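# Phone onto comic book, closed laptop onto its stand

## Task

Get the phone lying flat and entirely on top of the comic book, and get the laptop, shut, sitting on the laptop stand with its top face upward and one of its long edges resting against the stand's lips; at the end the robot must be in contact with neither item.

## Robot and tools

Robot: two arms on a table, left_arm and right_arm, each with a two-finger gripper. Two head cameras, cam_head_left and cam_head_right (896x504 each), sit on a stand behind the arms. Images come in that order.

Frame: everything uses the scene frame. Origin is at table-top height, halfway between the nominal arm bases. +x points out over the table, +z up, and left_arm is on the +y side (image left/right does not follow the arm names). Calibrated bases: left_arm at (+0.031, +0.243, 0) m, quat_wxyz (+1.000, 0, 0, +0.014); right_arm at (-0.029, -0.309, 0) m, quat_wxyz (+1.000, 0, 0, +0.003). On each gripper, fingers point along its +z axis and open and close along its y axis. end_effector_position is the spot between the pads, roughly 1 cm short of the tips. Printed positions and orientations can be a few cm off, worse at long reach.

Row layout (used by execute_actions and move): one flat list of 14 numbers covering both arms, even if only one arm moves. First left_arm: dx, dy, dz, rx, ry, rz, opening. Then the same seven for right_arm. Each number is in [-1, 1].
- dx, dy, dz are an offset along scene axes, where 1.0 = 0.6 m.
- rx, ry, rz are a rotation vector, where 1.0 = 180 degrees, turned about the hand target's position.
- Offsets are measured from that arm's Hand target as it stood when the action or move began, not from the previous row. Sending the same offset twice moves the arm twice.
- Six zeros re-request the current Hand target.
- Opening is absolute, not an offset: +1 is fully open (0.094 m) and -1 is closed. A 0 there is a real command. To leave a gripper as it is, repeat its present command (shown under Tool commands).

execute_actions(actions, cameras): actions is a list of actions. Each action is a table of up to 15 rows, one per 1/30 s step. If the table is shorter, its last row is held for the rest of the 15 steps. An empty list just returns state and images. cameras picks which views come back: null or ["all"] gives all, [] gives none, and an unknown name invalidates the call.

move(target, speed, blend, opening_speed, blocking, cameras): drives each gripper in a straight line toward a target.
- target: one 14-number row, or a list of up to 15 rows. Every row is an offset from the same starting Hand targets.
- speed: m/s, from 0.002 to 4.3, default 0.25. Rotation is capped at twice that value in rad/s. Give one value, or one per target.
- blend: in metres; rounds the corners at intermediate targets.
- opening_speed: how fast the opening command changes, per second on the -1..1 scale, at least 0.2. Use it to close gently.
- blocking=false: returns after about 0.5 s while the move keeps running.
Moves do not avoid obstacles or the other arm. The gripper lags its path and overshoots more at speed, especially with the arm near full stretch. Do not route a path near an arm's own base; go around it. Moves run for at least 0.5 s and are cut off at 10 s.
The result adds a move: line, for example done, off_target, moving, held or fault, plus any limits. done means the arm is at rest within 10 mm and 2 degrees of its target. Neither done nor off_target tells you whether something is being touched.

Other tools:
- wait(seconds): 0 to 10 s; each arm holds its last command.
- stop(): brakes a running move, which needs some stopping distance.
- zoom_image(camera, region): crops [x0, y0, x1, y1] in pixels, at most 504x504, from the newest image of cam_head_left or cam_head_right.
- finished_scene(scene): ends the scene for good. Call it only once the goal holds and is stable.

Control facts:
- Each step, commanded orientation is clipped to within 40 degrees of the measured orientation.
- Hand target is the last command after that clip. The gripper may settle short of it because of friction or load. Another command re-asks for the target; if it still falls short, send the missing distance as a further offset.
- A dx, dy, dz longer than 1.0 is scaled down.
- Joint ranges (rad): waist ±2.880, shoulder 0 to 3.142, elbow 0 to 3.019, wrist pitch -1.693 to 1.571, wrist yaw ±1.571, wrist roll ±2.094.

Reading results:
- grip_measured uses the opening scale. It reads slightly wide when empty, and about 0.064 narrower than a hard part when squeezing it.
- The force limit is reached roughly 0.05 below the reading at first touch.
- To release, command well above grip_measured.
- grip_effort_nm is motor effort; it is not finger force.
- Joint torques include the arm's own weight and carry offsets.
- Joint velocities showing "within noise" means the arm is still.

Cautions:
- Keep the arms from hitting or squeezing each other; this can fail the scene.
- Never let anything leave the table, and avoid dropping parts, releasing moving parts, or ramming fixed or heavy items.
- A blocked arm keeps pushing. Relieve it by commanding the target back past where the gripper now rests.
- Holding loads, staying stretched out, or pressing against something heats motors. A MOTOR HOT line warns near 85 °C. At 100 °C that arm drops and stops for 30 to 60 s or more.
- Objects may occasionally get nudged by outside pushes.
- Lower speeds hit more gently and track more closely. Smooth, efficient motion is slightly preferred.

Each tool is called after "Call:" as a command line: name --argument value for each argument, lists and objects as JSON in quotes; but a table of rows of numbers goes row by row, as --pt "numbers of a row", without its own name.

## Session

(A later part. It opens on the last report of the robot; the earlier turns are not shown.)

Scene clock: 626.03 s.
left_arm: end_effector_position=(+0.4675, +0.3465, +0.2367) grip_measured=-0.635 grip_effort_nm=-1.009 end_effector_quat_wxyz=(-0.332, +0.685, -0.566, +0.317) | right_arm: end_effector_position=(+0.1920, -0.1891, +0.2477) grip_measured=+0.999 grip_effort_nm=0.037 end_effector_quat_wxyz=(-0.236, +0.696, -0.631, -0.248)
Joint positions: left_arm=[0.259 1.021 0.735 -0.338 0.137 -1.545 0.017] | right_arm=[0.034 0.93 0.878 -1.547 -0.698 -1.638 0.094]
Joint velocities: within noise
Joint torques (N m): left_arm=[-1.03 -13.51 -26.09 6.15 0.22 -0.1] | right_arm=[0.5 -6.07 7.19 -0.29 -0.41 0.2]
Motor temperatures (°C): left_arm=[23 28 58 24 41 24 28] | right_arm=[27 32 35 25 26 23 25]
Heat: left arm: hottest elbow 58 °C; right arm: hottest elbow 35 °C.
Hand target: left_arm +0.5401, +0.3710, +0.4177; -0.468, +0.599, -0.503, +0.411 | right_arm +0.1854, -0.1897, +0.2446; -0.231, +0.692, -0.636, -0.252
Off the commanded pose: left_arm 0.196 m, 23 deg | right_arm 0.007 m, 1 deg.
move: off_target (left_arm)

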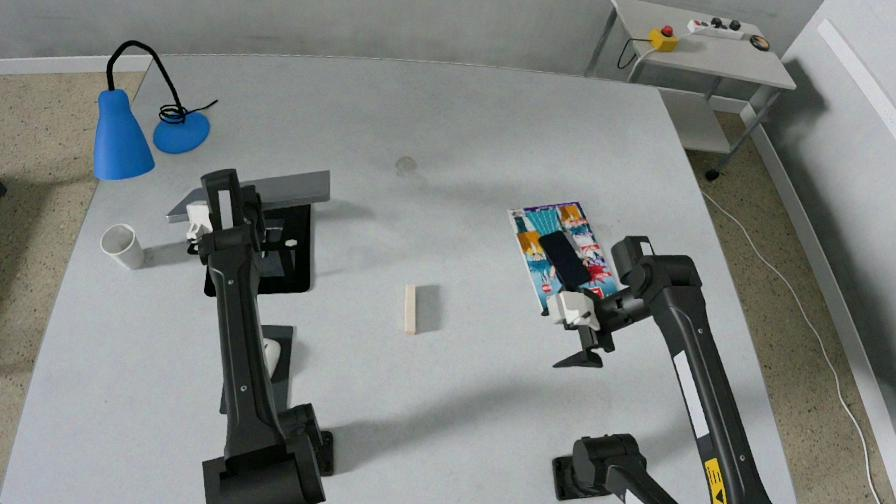

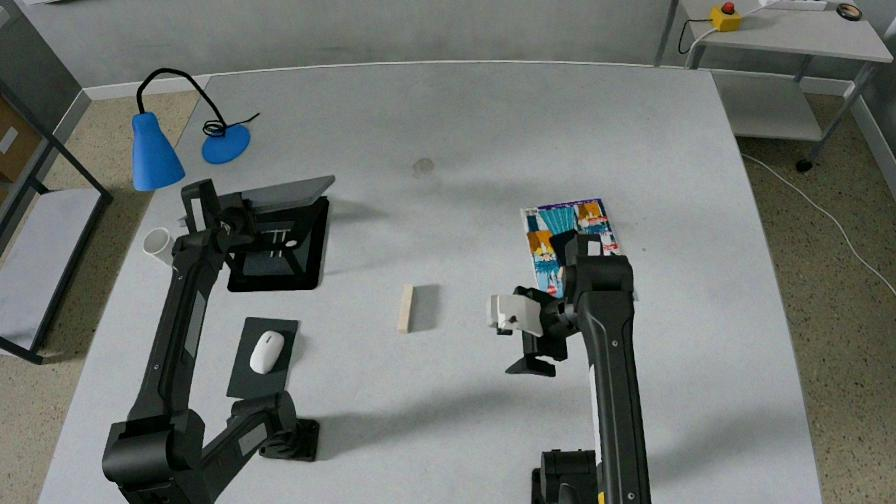

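Call:
move --target '[0.08,0.06,-0.2,0,0,0,-1, 0,0,0,0,0,0,1]' --speed 0.12

Call:
zoom_image --camera "cam_head_left" --region '[130, 140, 350, 310]'

Call:
zoom_image --camera "cam_head_right" --region '[150, 140, 370, 310]'

Scene clock: 634.73 s.
left_arm: end_effector_position=(+0.5383, +0.3847, +0.1633) grip_measured=-0.635 grip_effort_nm=-1.004 end_effector_quat_wxyz=(-0.354, +0.677, -0.549, +0.339) | right_arm: end_effector_position=(+0.1920, -0.1891, +0.2477) grip_measured=+0.999 grip_effort_nm=0.042 end_effector_quat_wxyz=(-0.236, +0.696, -0.631, -0.248)
Joint positions: left_arm=[0.302 1.355 0.735 0.063 0.175 -1.545 0.017] | right_arm=[0.034 0.93 0.878 -1.547 -0.698 -1.638 0.094]
Joint velocities: within noise
Joint torques (N m): left_arm=[-0.85 -18.84 19.93 6.13 0.44 0.05] | right_arm=[0.44 -5.89 7.19 -0.27 -0.41 0.2]
Motor temperatures (°C): left_arm=[23 28 63 25 38 24 28] | right_arm=[27 32 35 25 26 23 25]
Heat: left arm: hottest elbow 63 °C; right arm: hottest elbow 35 °C.
Hand target: left_arm +0.5881, +0.4072, +0.2975; -0.467, +0.599, -0.503, +0.411 | right_arm +0.1854, -0.1897, +0.2446; -0.231, +0.692, -0.636, -0.252
Off the commanded pose: left_arm 0.145 m, 19 deg | right_arm 0.007 m, 1 deg.
move: off_target (left_arm)

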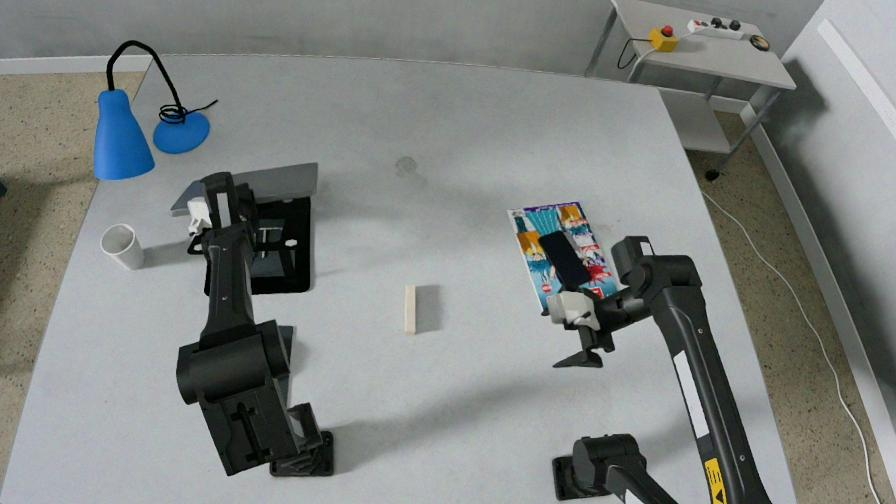

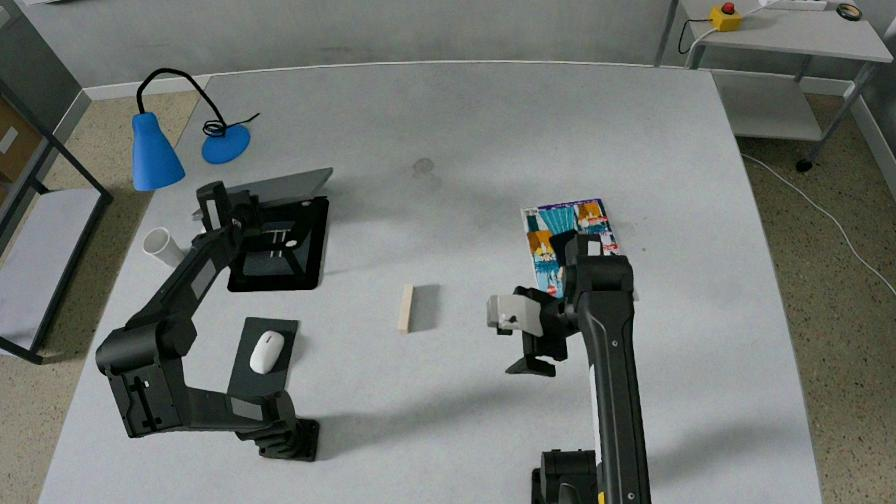

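Scaled by 2.291.

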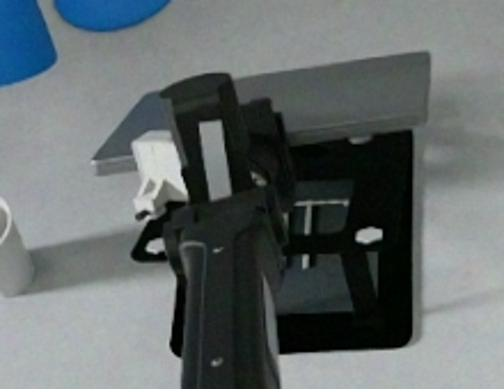

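Scaled by 2.291.

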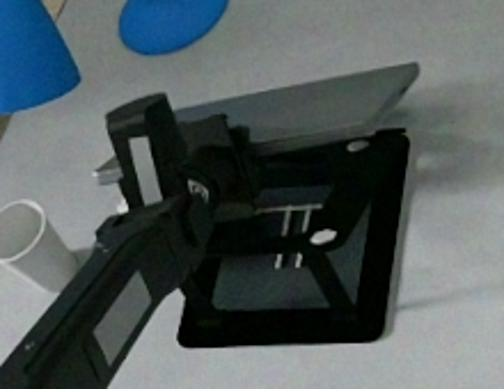

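Call:
move --target '[-0.06,0.03,0.0,0.015,0,-0.039,-1, 0,0,0,0,0,0,1]' --speed 0.12

Call:
zoom_image --camera "cam_head_left" --region '[130, 140, 350, 310]'

Call:
zoom_image --camera "cam_head_right" --region '[150, 140, 370, 310]'

Scene clock: 646.43 s.
left_arm: end_effector_position=(+0.5250, +0.4089, +0.1689) grip_measured=-0.635 grip_effort_nm=-1.004 end_effector_quat_wxyz=(-0.338, +0.641, -0.578, +0.376) | right_arm: end_effector_position=(+0.1920, -0.1891, +0.2477) grip_measured=+0.999 grip_effort_nm=0.037 end_effector_quat_wxyz=(-0.236, +0.696, -0.631, -0.248)
Joint positions: left_arm=[0.425 1.355 0.735 0.063 0.393 -1.441 0.017] | right_arm=[0.034 0.93 0.878 -1.547 -0.698 -1.638 0.094]
Joint velocities: within noise
Joint torques (N m): left_arm=[-0.56 -21.36 16.73 5.89 0.8 0.07] | right_arm=[0.5 -6.07 7.19 -0.31 -0.41 0.2]
Motor temperatures (°C): left_arm=[23 29 62 25 36 24 28] | right_arm=[27 32 35 25 26 23 25]
Heat: left arm: hottest elbow 62 °C; right arm: hottest elbow 35 °C.
Hand target: left_arm +0.5521, +0.4252, +0.2975; -0.455, +0.556, -0.548, +0.427 | right_arm +0.1854, -0.1897, +0.2446; -0.231, +0.692, -0.636, -0.252
Off the commanded pose: left_arm 0.132 m, 18 deg | right_arm 0.007 m, 1 deg.
move: off_target (left_arm)

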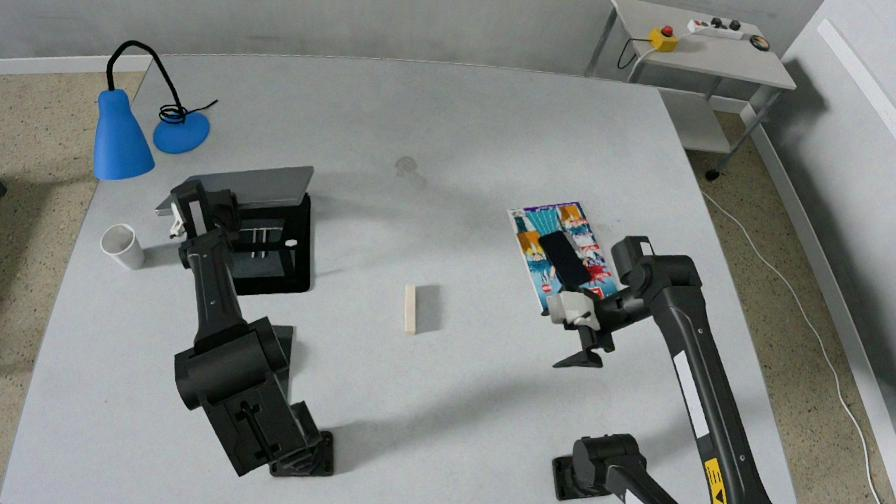

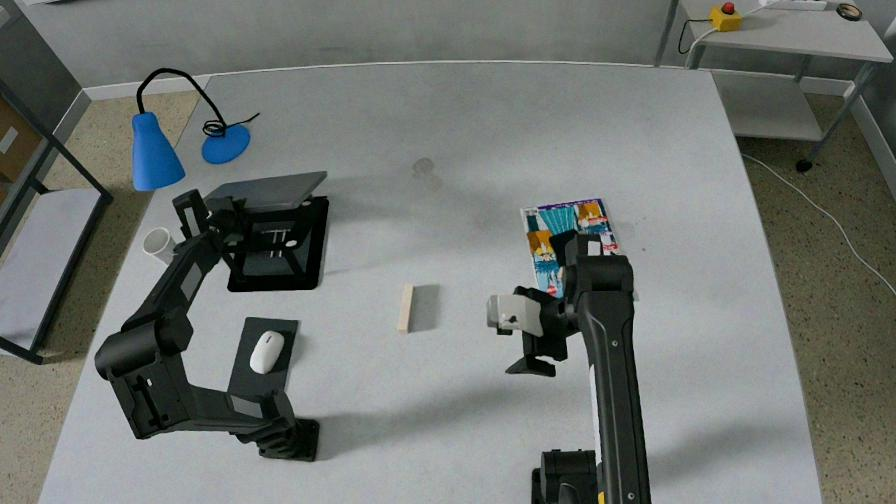

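Scaled by 2.291.

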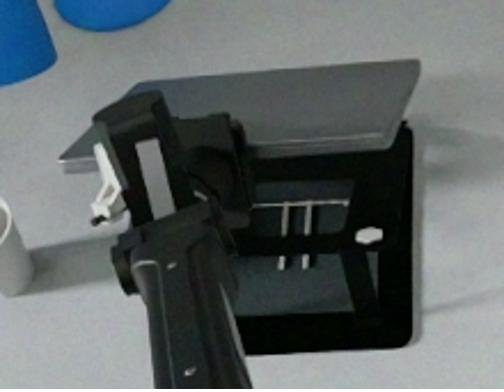

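Scaled by 2.291.

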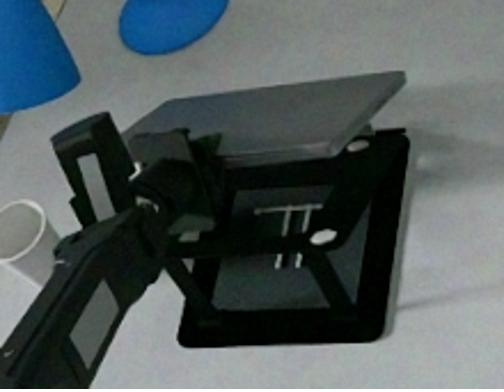

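Call:
move --target '[-0.05, 0, 0, 0, 0, -0.022, -1, 0, 0, 0, 0, 0, 0, 1]' --speed 0.12

Scene clock: 664.60 s.
left_arm: end_effector_position=(+0.5054, +0.4121, +0.1829) grip_measured=-0.635 grip_effort_nm=-1.009 end_effector_quat_wxyz=(-0.336, +0.615, -0.586, +0.406) | right_arm: end_effector_position=(+0.1920, -0.1891, +0.2477) grip_measured=+0.999 grip_effort_nm=0.037 end_effector_quat_wxyz=(-0.236, +0.696, -0.631, -0.248)
Joint positions: left_arm=[0.486 1.304 0.704 0.063 0.517 -1.402 0.017] | right_arm=[0.034 0.93 0.878 -1.547 -0.698 -1.638 0.094]
Joint velocities: within noise
Joint torques (N m): left_arm=[-0.73 -20.01 16.02 5.07 1.05 0.17] | right_arm=[0.44 -6.01 7.17 -0.28 -0.41 0.21]
Motor temperatures (°C): left_arm=[23 31 57 25 35 23 28] | right_arm=[27 32 35 25 26 23 25]
Heat: left arm: hottest elbow 57 °C; right arm: hottest elbow 35 °C.
Hand target: left_arm +0.5221, +0.4251, +0.2977; -0.441, +0.537, -0.567, +0.443 | right_arm +0.1854, -0.1897, +0.2446; -0.231, +0.692, -0.636, -0.252
Off the commanded pose: left_arm 0.117 m, 16 deg | right_arm 0.007 m, 1 deg.
move: off_target (left_arm)

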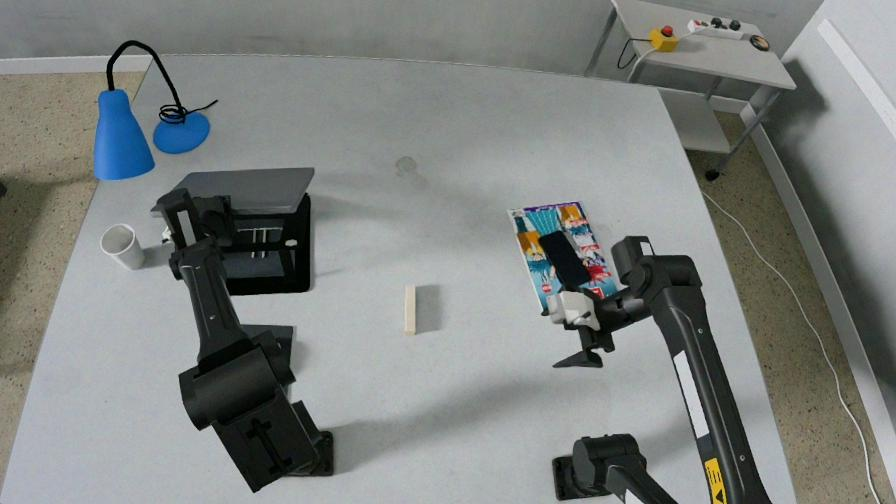

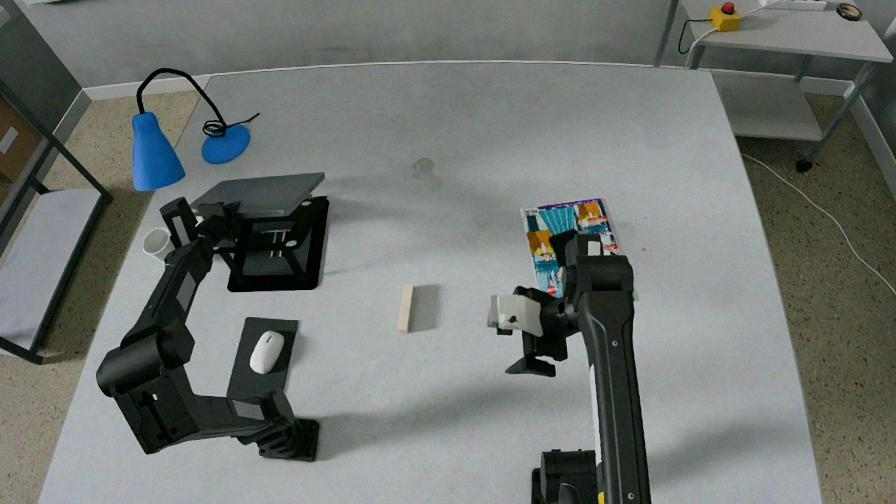

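Call:
zoom_image --camera "cam_head_left" --region '[130, 140, 350, 310]'

Call:
zoom_image --camera "cam_head_right" --region '[150, 150, 370, 310]'

Scaled by 2.291.

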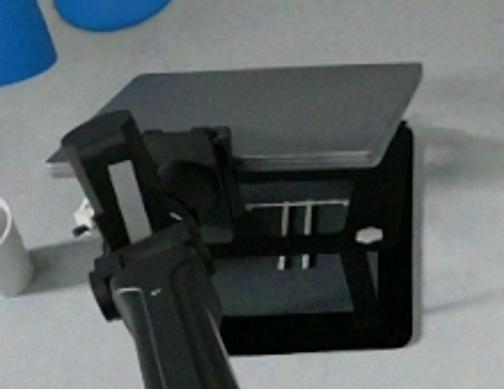

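Scaled by 2.291.

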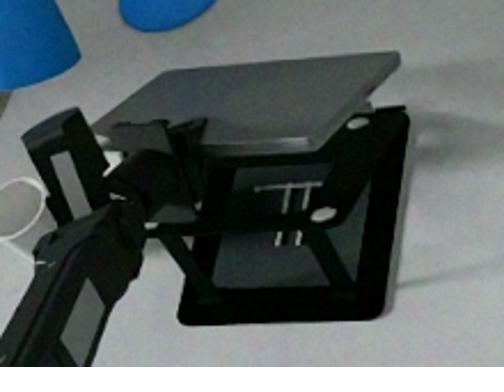

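Call:
move --target '[-0.035, 0, -0.08, 0, 0, 0, -1, 0, 0, 0, 0, 0, 0, 1]' --speed 0.1

Call:
zoom_image --camera "cam_head_left" --region '[130, 140, 350, 310]'

Call:
zoom_image --camera "cam_head_right" --region '[150, 150, 370, 310]'

Scene clock: 674.13 s.
left_arm: end_effector_position=(+0.4815, +0.4075, +0.1587) grip_measured=-0.635 grip_effort_nm=-1.004 end_effector_quat_wxyz=(-0.344, +0.608, -0.586, +0.411) | right_arm: end_effector_position=(+0.1920, -0.1891, +0.2477) grip_measured=+0.999 grip_effort_nm=0.042 end_effector_quat_wxyz=(-0.236, +0.696, -0.631, -0.248)
Joint positions: left_arm=[0.512 1.295 0.603 0.172 0.546 -1.389 0.017] | right_arm=[0.034 0.93 0.878 -1.547 -0.698 -1.638 0.094]
Joint velocities: within noise
Joint torques (N m): left_arm=[-0.03 -16.97 14.43 5.82 1.02 0.04] | right_arm=[0.5 -6.01 7.21 -0.31 -0.4 0.2]
Motor temperatures (°C): left_arm=[23 31 53 25 35 23 28] | right_arm=[27 31 35 25 26 23 25]
Heat: left arm: hottest elbow 53 °C; right arm: hottest elbow 35 °C.
Hand target: left_arm +0.5011, +0.4251, +0.2498; -0.441, +0.537, -0.567, +0.443 | right_arm +0.1854, -0.1897, +0.2446; -0.231, +0.692, -0.636, -0.252
Off the commanded pose: left_arm 0.095 m, 14 deg | right_arm 0.007 m, 1 deg.
move: off_target (left_arm)

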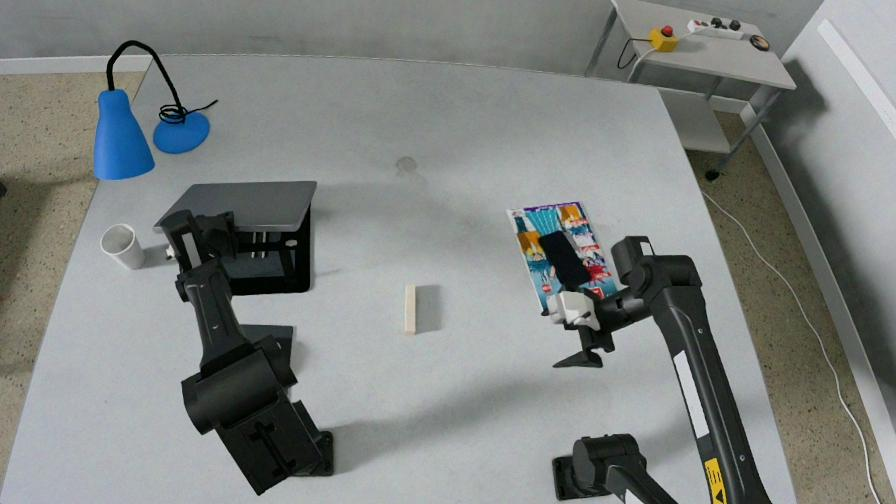

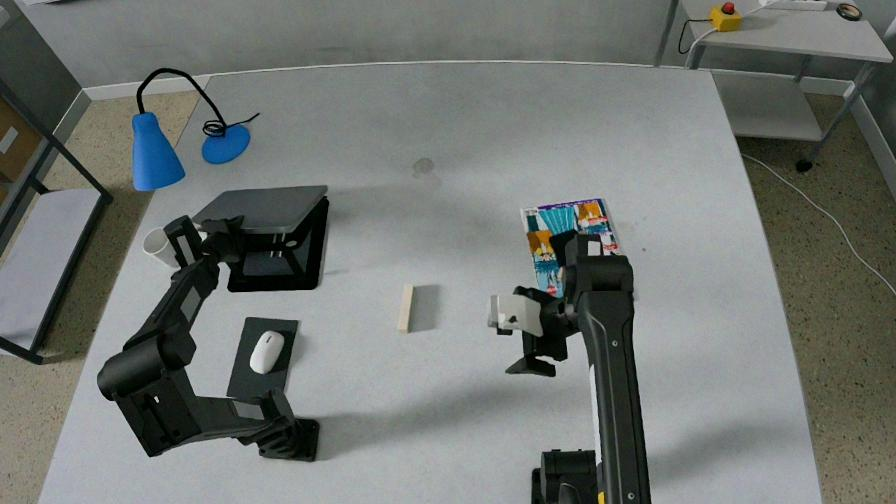

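Scaled by 2.291.

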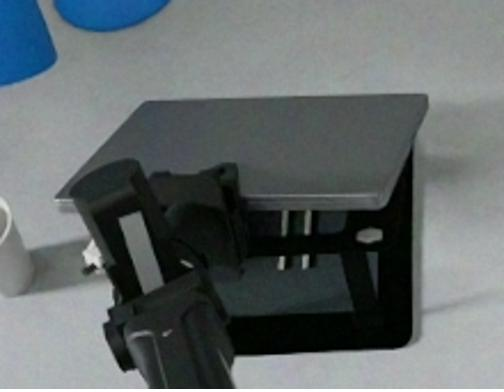

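Scaled by 2.291.

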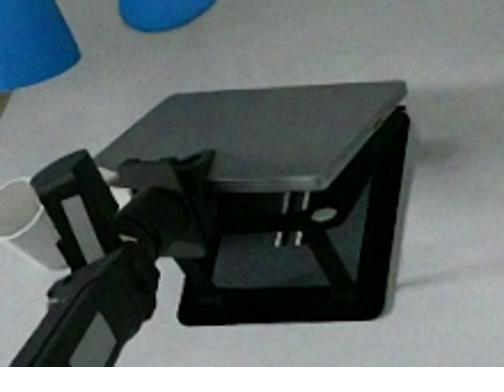

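Call:
move --target '[-0.015, 0.01, -0.05, 0, 0, 0, -1, 0, 0, 0, 0, 0, 0, 1]' --speed 0.1

Call:
zoom_image --camera "cam_head_left" --region '[130, 140, 350, 310]'

Call:
zoom_image --camera "cam_head_right" --region '[150, 150, 370, 310]'

Scene clock: 680.83 s.
left_arm: end_effector_position=(+0.4805, +0.4125, +0.1621) grip_measured=-0.636 grip_effort_nm=-1.004 end_effector_quat_wxyz=(-0.369, +0.587, -0.581, +0.426) | right_arm: end_effector_position=(+0.1920, -0.1891, +0.2477) grip_measured=+0.999 grip_effort_nm=0.042 end_effector_quat_wxyz=(-0.236, +0.696, -0.631, -0.248)
Joint positions: left_arm=[0.533 1.311 0.576 0.285 0.58 -1.389 0.017] | right_arm=[0.034 0.93 0.878 -1.547 -0.698 -1.638 0.094]
Joint velocities: within noise
Joint torques (N m): left_arm=[0.62 -13.68 12.36 5.31 0.72 0.09] | right_arm=[0.5 -6.01 7.19 -0.28 -0.41 0.21]
Motor temperatures (°C): left_arm=[23 30 51 25 35 23 29] | right_arm=[27 31 35 25 26 23 25]
Heat: left arm: hottest elbow 51 °C; right arm: hottest elbow 35 °C.
Hand target: left_arm +0.4921, +0.4310, +0.2196; -0.440, +0.537, -0.567, +0.443 | right_arm +0.1854, -0.1897, +0.2446; -0.231, +0.692, -0.636, -0.252
Off the commanded pose: left_arm 0.062 m, 10 deg | right_arm 0.007 m, 1 deg.
move: off_target (left_arm)

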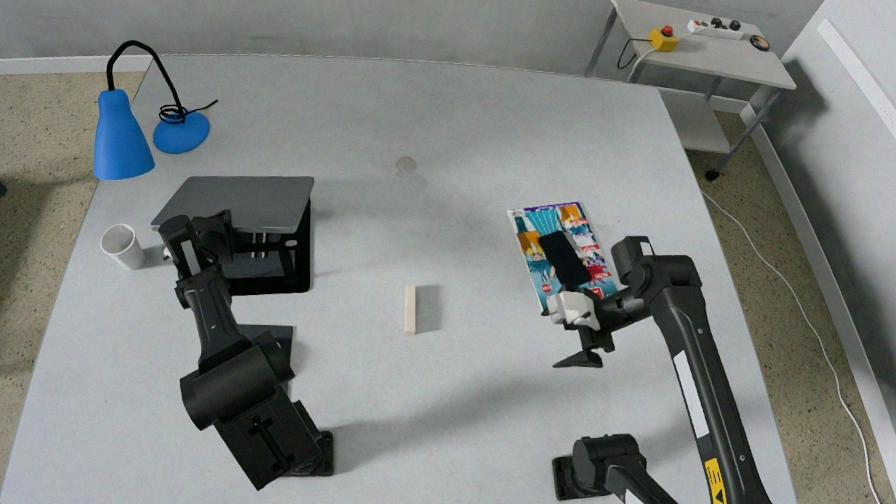

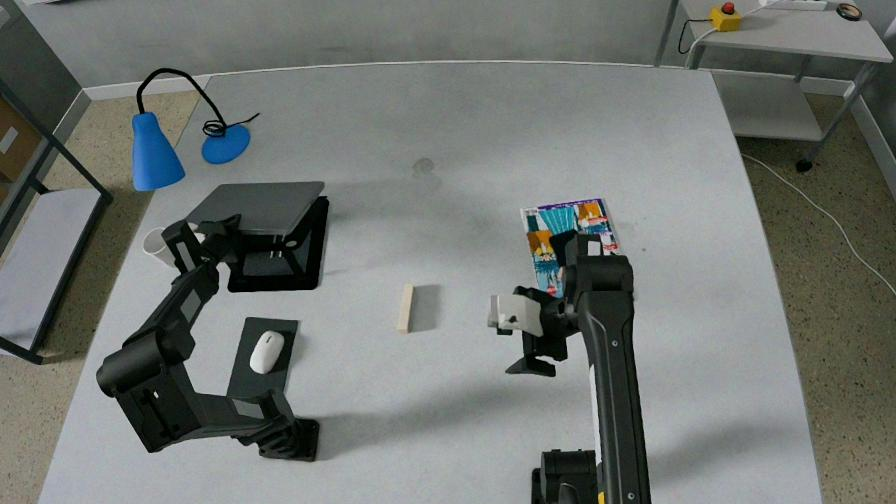

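Scaled by 2.291.

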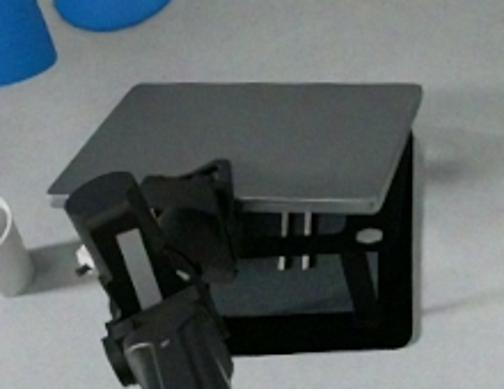

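Scaled by 2.291.

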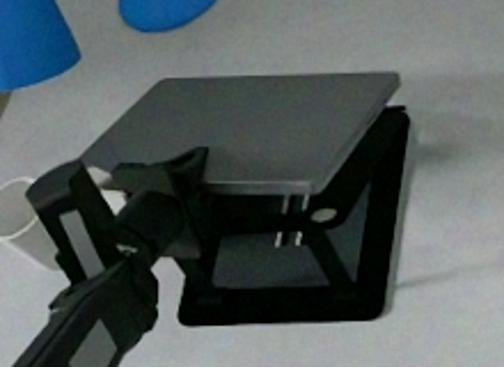

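Call:
move --target '[-0.005, 0, -0.06, 0, 0.085, -0.01, -1, 0, 0, 0, 0, 0, 0, 1]' --speed 0.1

Call:
zoom_image --camera "cam_head_left" --region '[130, 140, 350, 310]'

Call:
zoom_image --camera "cam_head_right" --region '[150, 150, 370, 310]'

Scene clock: 687.10 s.
left_arm: end_effector_position=(+0.4716, +0.4118, +0.1436) grip_measured=-0.635 grip_effort_nm=-1.009 end_effector_quat_wxyz=(-0.306, +0.615, -0.623, +0.374) | right_arm: end_effector_position=(+0.1920, -0.1891, +0.2477) grip_measured=+0.999 grip_effort_nm=0.032 end_effector_quat_wxyz=(-0.236, +0.696, -0.631, -0.248)
Joint positions: left_arm=[0.533 1.299 0.65 -0.027 0.552 -1.267 0.017] | right_arm=[0.034 0.93 0.878 -1.547 -0.698 -1.638 0.094]
Joint velocities: within noise
Joint torques (N m): left_arm=[0.15 -12.16 15.28 2.02 0.32 0.58] | right_arm=[0.38 -5.95 7.2 -0.28 -0.41 0.2]
Motor temperatures (°C): left_arm=[23 30 50 25 34 24 29] | right_arm=[27 31 35 25 26 23 25]
Heat: left arm: hottest elbow 50 °C; right arm: hottest elbow 35 °C.
Hand target: left_arm +0.4892, +0.4311, +0.1836; -0.354, +0.582, -0.629, +0.374 | right_arm +0.1854, -0.1897, +0.2446; -0.231, +0.692, -0.636, -0.252
Off the commanded pose: left_arm 0.048 m, 7 deg | right_arm 0.007 m, 1 deg.
move: off_target (left_arm)

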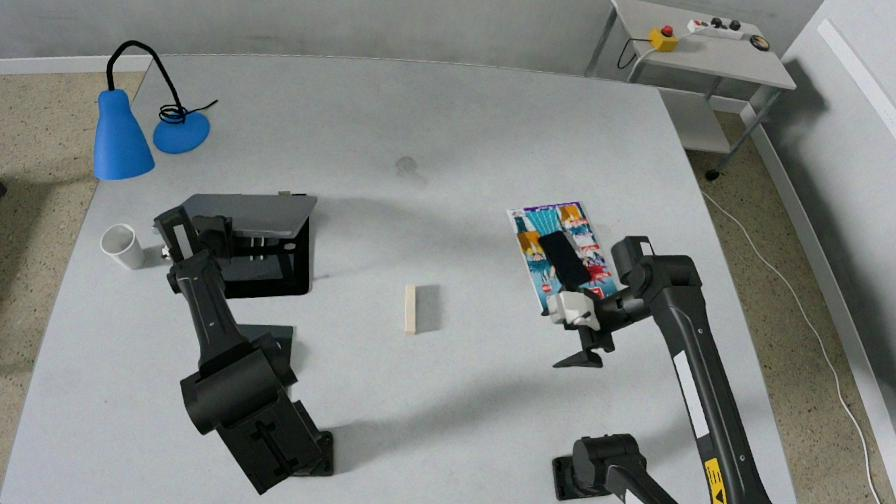

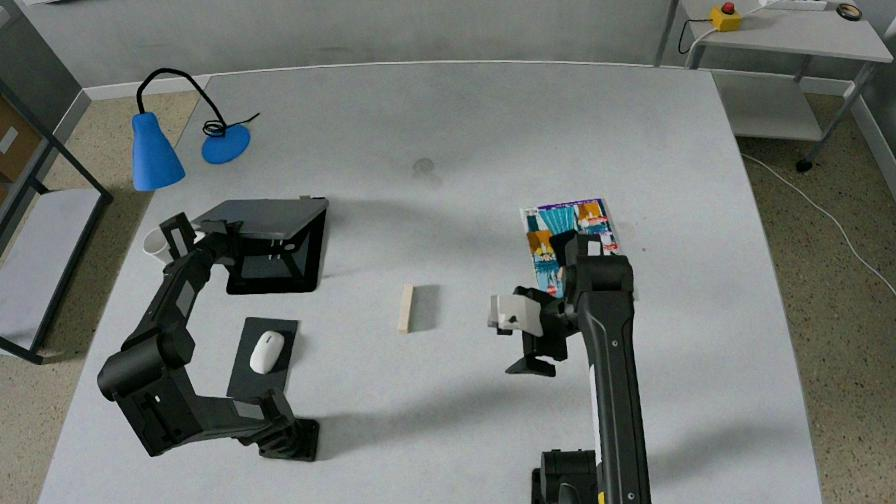

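Scaled by 2.291.

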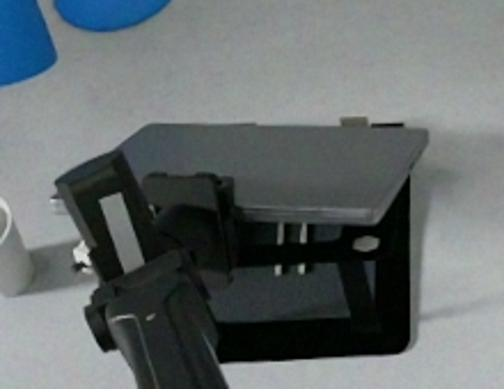

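Scaled by 2.291.

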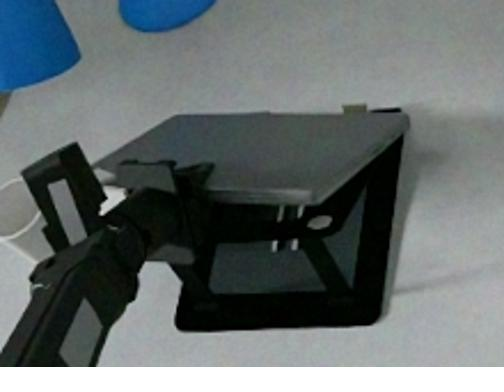

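Call:
move --target '[0.01, 0.0, -0.045, 0, -0.008, 0.014, -1, 0, 0, 0, 0, 0, 0, 1]' --speed 0.08

Call:
zoom_image --camera "cam_head_left" --region '[130, 140, 350, 310]'

Call:
zoom_image --camera "cam_head_right" --region '[150, 150, 370, 310]'

Scene clock: 696.43 s.
left_arm: end_effector_position=(+0.4803, +0.4239, +0.1437) grip_measured=-0.635 grip_effort_nm=-1.004 end_effector_quat_wxyz=(-0.333, +0.622, -0.606, +0.367) | right_arm: end_effector_position=(+0.1920, -0.1891, +0.2477) grip_measured=+0.999 grip_effort_nm=0.042 end_effector_quat_wxyz=(-0.236, +0.696, -0.631, -0.248)
Joint positions: left_arm=[0.529 1.323 0.647 0.057 0.501 -1.302 0.017] | right_arm=[0.034 0.93 0.878 -1.547 -0.698 -1.638 0.094]
Joint velocities: within noise
Joint torques (N m): left_arm=[-1.85 -8.88 11.08 4.37 0.4 0.36] | right_arm=[0.56 -6.01 7.19 -0.28 -0.4 0.2]
Motor temperatures (°C): left_arm=[23 30 49 25 33 24 29] | right_arm=[27 31 35 25 26 23 25]
Heat: left arm: hottest elbow 49 °C; right arm: hottest elbow 35 °C.
Hand target: left_arm +0.4951, +0.4311, +0.1566; -0.370, +0.591, -0.612, +0.373 | right_arm +0.1854, -0.1897, +0.2446; -0.231, +0.692, -0.636, -0.252
Off the commanded pose: left_arm 0.021 m, 6 deg | right_arm 0.007 m, 1 deg.
move: off_target (left_arm)

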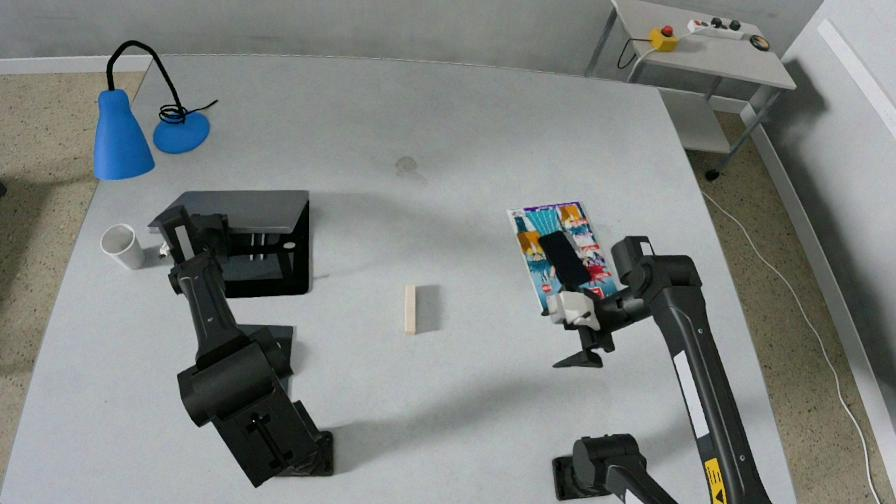

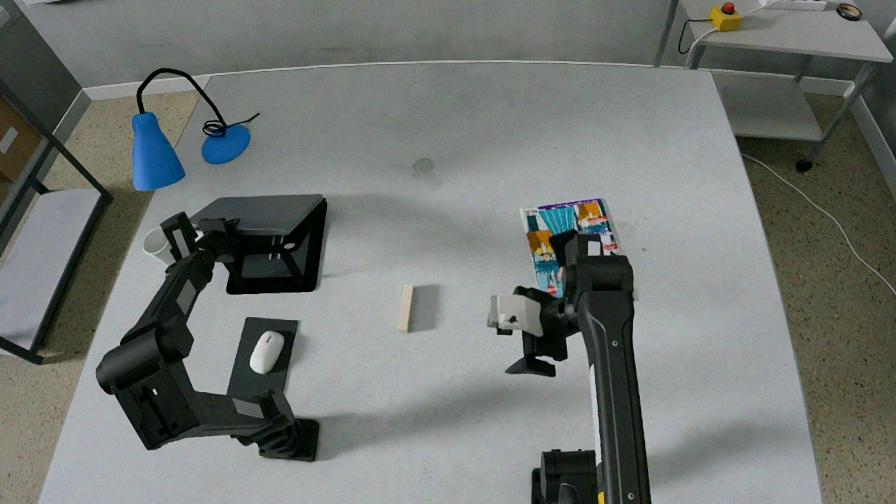

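Scaled by 2.291.

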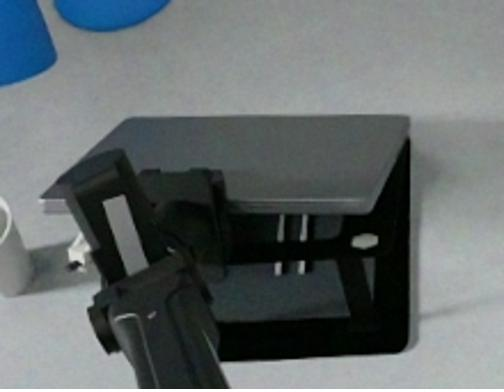

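Scaled by 2.291.

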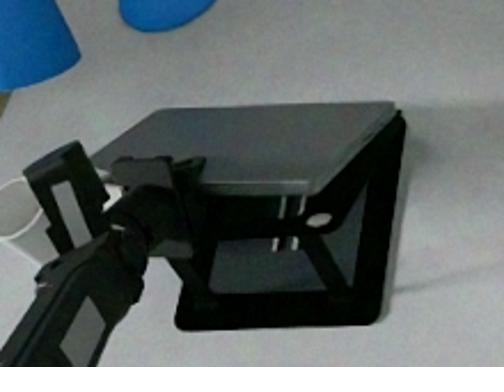

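Call:
move --target '[0.005, -0.018, -0.05, 0, -0.005, 0, -1, 0, 0, 0, 0, 0, 0, 1]' --speed 0.08

Call:
zoom_image --camera "cam_head_left" --region '[130, 140, 350, 310]'

Call:
zoom_image --camera "cam_head_right" --region '[150, 150, 370, 310]'

Scene clock: 702.53 s.
left_arm: end_effector_position=(+0.4882, +0.4309, +0.1492) grip_measured=-0.636 grip_effort_nm=-1.009 end_effector_quat_wxyz=(-0.379, +0.607, -0.589, +0.377) | right_arm: end_effector_position=(+0.1920, -0.1891, +0.2477) grip_measured=+0.999 grip_effort_nm=0.037 end_effector_quat_wxyz=(-0.236, +0.696, -0.631, -0.248)
Joint positions: left_arm=[0.526 1.347 0.616 0.226 0.48 -1.333 0.017] | right_arm=[0.034 0.93 0.878 -1.547 -0.698 -1.638 0.094]
Joint velocities: within noise
Joint torques (N m): left_arm=[-3.66 -5.95 8.27 4.03 0.5 0.39] | right_arm=[0.5 -5.95 7.19 -0.27 -0.41 0.2]
Motor temperatures (°C): left_arm=[23 29 47 25 33 24 29] | right_arm=[26 31 35 25 26 23 25]
Heat: left arm: hottest elbow 47 °C; right arm: hottest elbow 35 °C.
Hand target: left_arm +0.4981, +0.4203, +0.1267; -0.375, +0.588, -0.609, +0.378 | right_arm +0.1854, -0.1897, +0.2446; -0.231, +0.692, -0.636, -0.252
Off the commanded pose: left_arm 0.027 m, 3 deg | right_arm 0.007 m, 1 deg.
move: off_target (left_arm)

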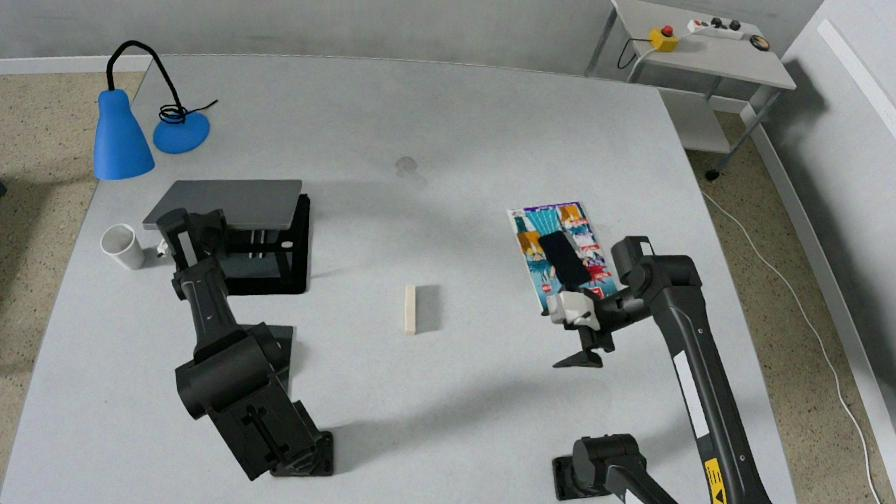

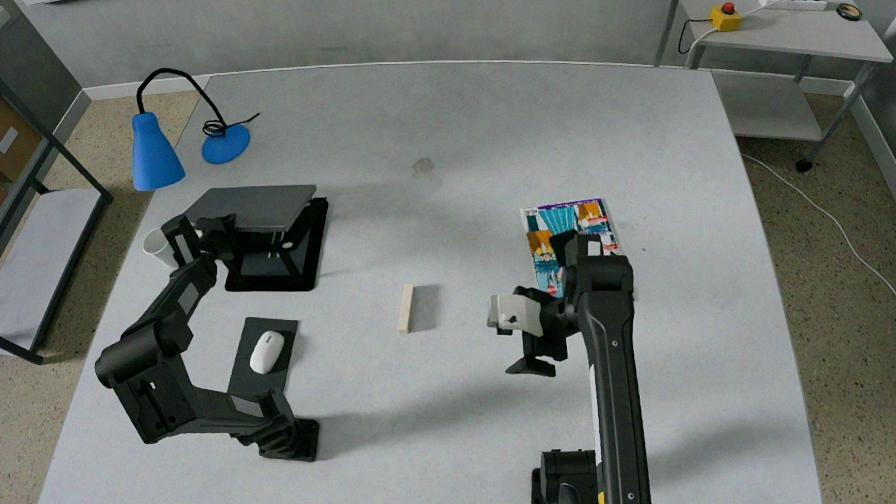

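Scaled by 2.291.

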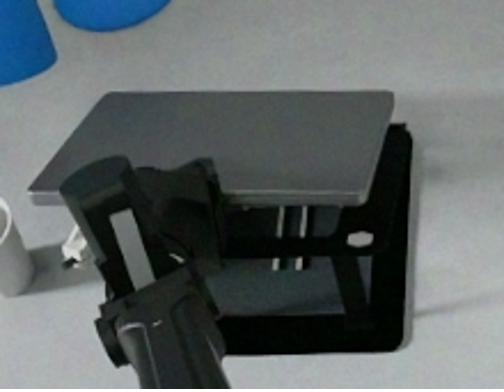

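Scaled by 2.291.

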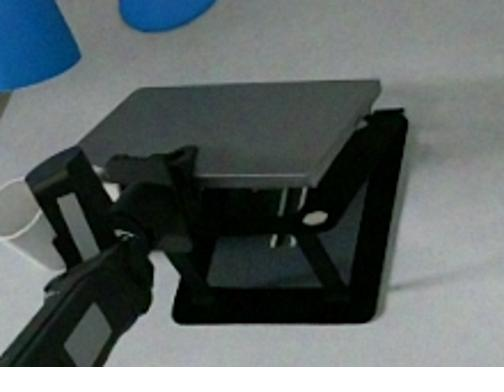

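Call:
move --target '[-0.015, -0.03, -0.05, 0, 0.025, 0, -1, 0, 0, 0, 0, 0, 0, 1]' --speed 0.08

Call:
zoom_image --camera "cam_head_left" --region '[130, 140, 350, 310]'

Call:
zoom_image --camera "cam_head_right" --region '[150, 150, 370, 310]'

Scene clock: 708.00 s.
left_arm: end_effector_position=(+0.4879, +0.4311, +0.1458) grip_measured=-0.634 grip_effort_nm=-1.004 end_effector_quat_wxyz=(-0.383, +0.612, -0.588, +0.364) | right_arm: end_effector_position=(+0.1920, -0.1891, +0.2477) grip_measured=+0.999 grip_effort_nm=0.037 end_effector_quat_wxyz=(-0.236, +0.696, -0.631, -0.248)
Joint positions: left_arm=[0.514 1.345 0.61 0.226 0.442 -1.332 0.017] | right_arm=[0.034 0.93 0.878 -1.547 -0.698 -1.638 0.094]
Joint velocities: within noise
Joint torques (N m): left_arm=[-5.01 -5.54 5.39 3.03 0.09 0.56] | right_arm=[0.5 -6.01 7.2 -0.28 -0.42 0.2]
Motor temperatures (°C): left_arm=[23 29 46 25 33 24 29] | right_arm=[26 31 35 25 26 23 25]
Heat: left arm: hottest elbow 46 °C; right arm: hottest elbow 35 °C.
Hand target: left_arm +0.4891, +0.4022, +0.0966; -0.351, +0.602, -0.623, +0.355 | right_arm +0.1854, -0.1897, +0.2446; -0.231, +0.692, -0.636, -0.252
Off the commanded pose: left_arm 0.057 m, 6 deg | right_arm 0.007 m, 1 deg.
move: off_target (left_arm)

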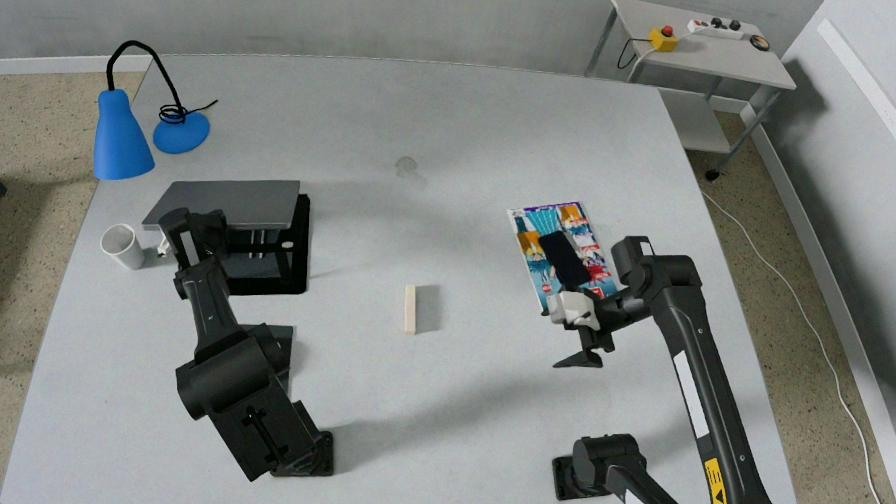

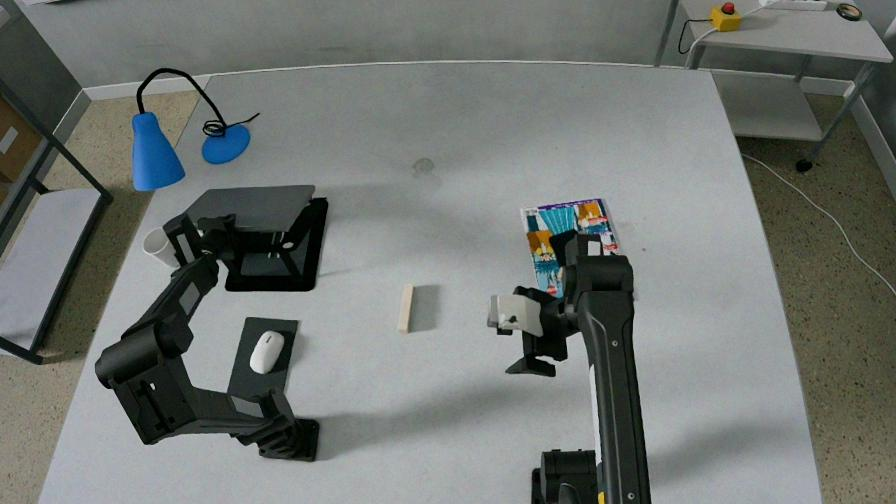

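Scaled by 2.291.

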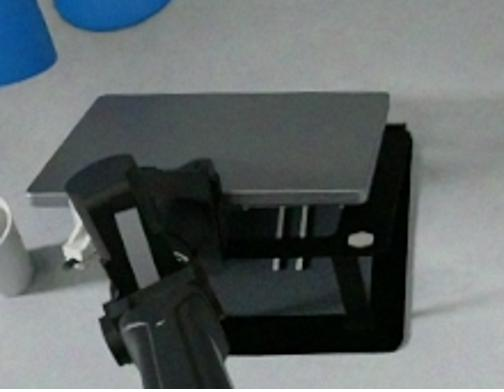

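Scaled by 2.291.

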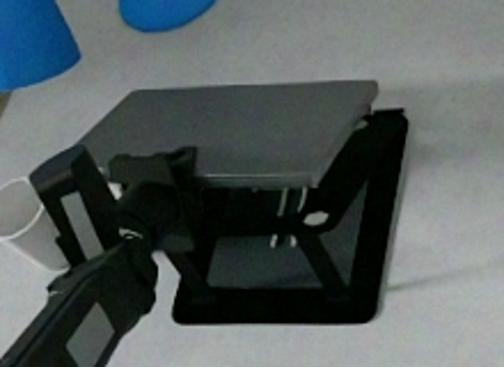

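Call:
move --target '[0.01, -0.035, 0.14, 0, 0.095, 0, -1, 0, 0, 0, 0, 0, 0, 1]' --speed 0.12

Call:
zoom_image --camera "cam_head_left" --region '[130, 140, 350, 310]'

Call:
zoom_image --camera "cam_head_right" --region '[150, 150, 370, 310]'

Scene clock: 731.57 s.
left_arm: end_effector_position=(+0.4818, +0.3954, +0.1508) grip_measured=-0.634 grip_effort_nm=-1.009 end_effector_quat_wxyz=(-0.249, +0.671, -0.652, +0.250) | right_arm: end_effector_position=(+0.1920, -0.1891, +0.2477) grip_measured=+0.999 grip_effort_nm=0.042 end_effector_quat_wxyz=(-0.236, +0.696, -0.631, -0.248)
Joint positions: left_arm=[0.395 1.29 0.817 -0.42 0.267 -1.271 0.017] | right_arm=[0.034 0.93 0.878 -1.547 -0.698 -1.638 0.094]
Joint velocities: within noise
Joint torques (N m): left_arm=[-4.6 -12.45 15.28 -0.59 0.58 0.24] | right_arm=[0.44 -6.01 7.16 -0.31 -0.41 0.21]
Motor temperatures (°C): left_arm=[23 28 42 24 32 24 29] | right_arm=[26 31 35 25 26 23 25]
Heat: left arm: hottest elbow 42 °C; right arm: hottest elbow 35 °C.
Hand target: left_arm +0.4951, +0.3811, +0.1805; -0.254, +0.649, -0.668, +0.261 | right_arm +0.1854, -0.1897, +0.2446; -0.231, +0.692, -0.636, -0.252
Off the commanded pose: left_arm 0.036 m, 4 deg | right_arm 0.007 m, 1 deg.
move: off_target (left_arm)

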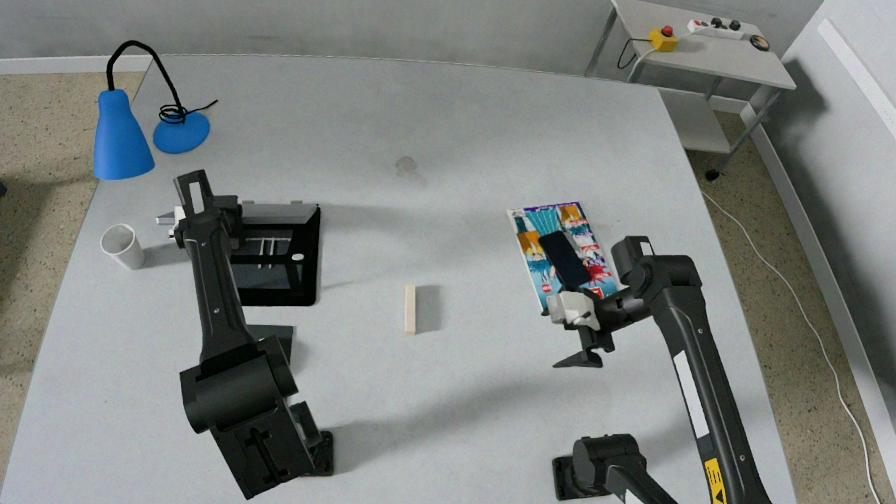

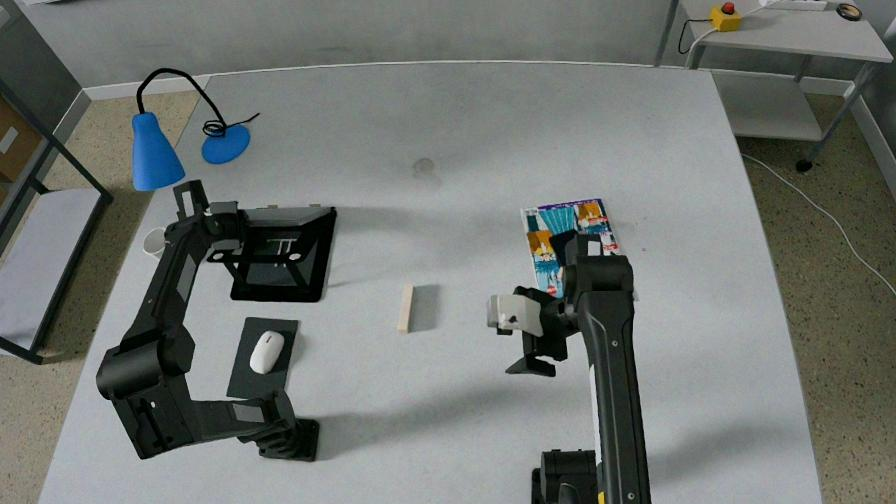

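Scaled by 2.291.

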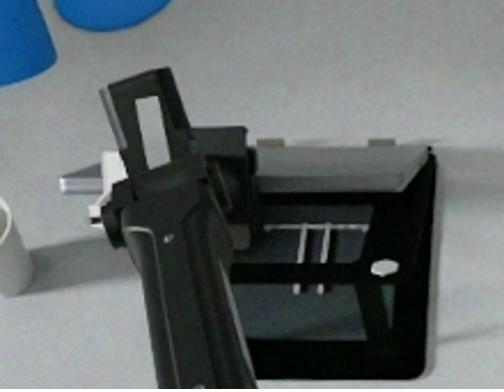

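Scaled by 2.291.

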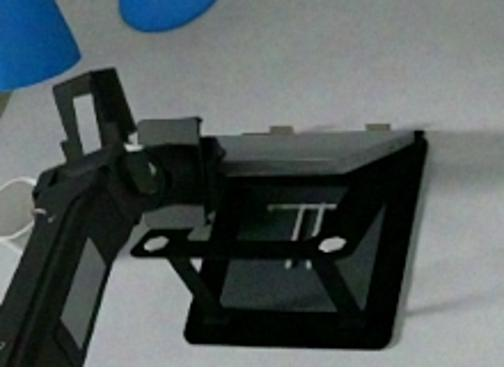

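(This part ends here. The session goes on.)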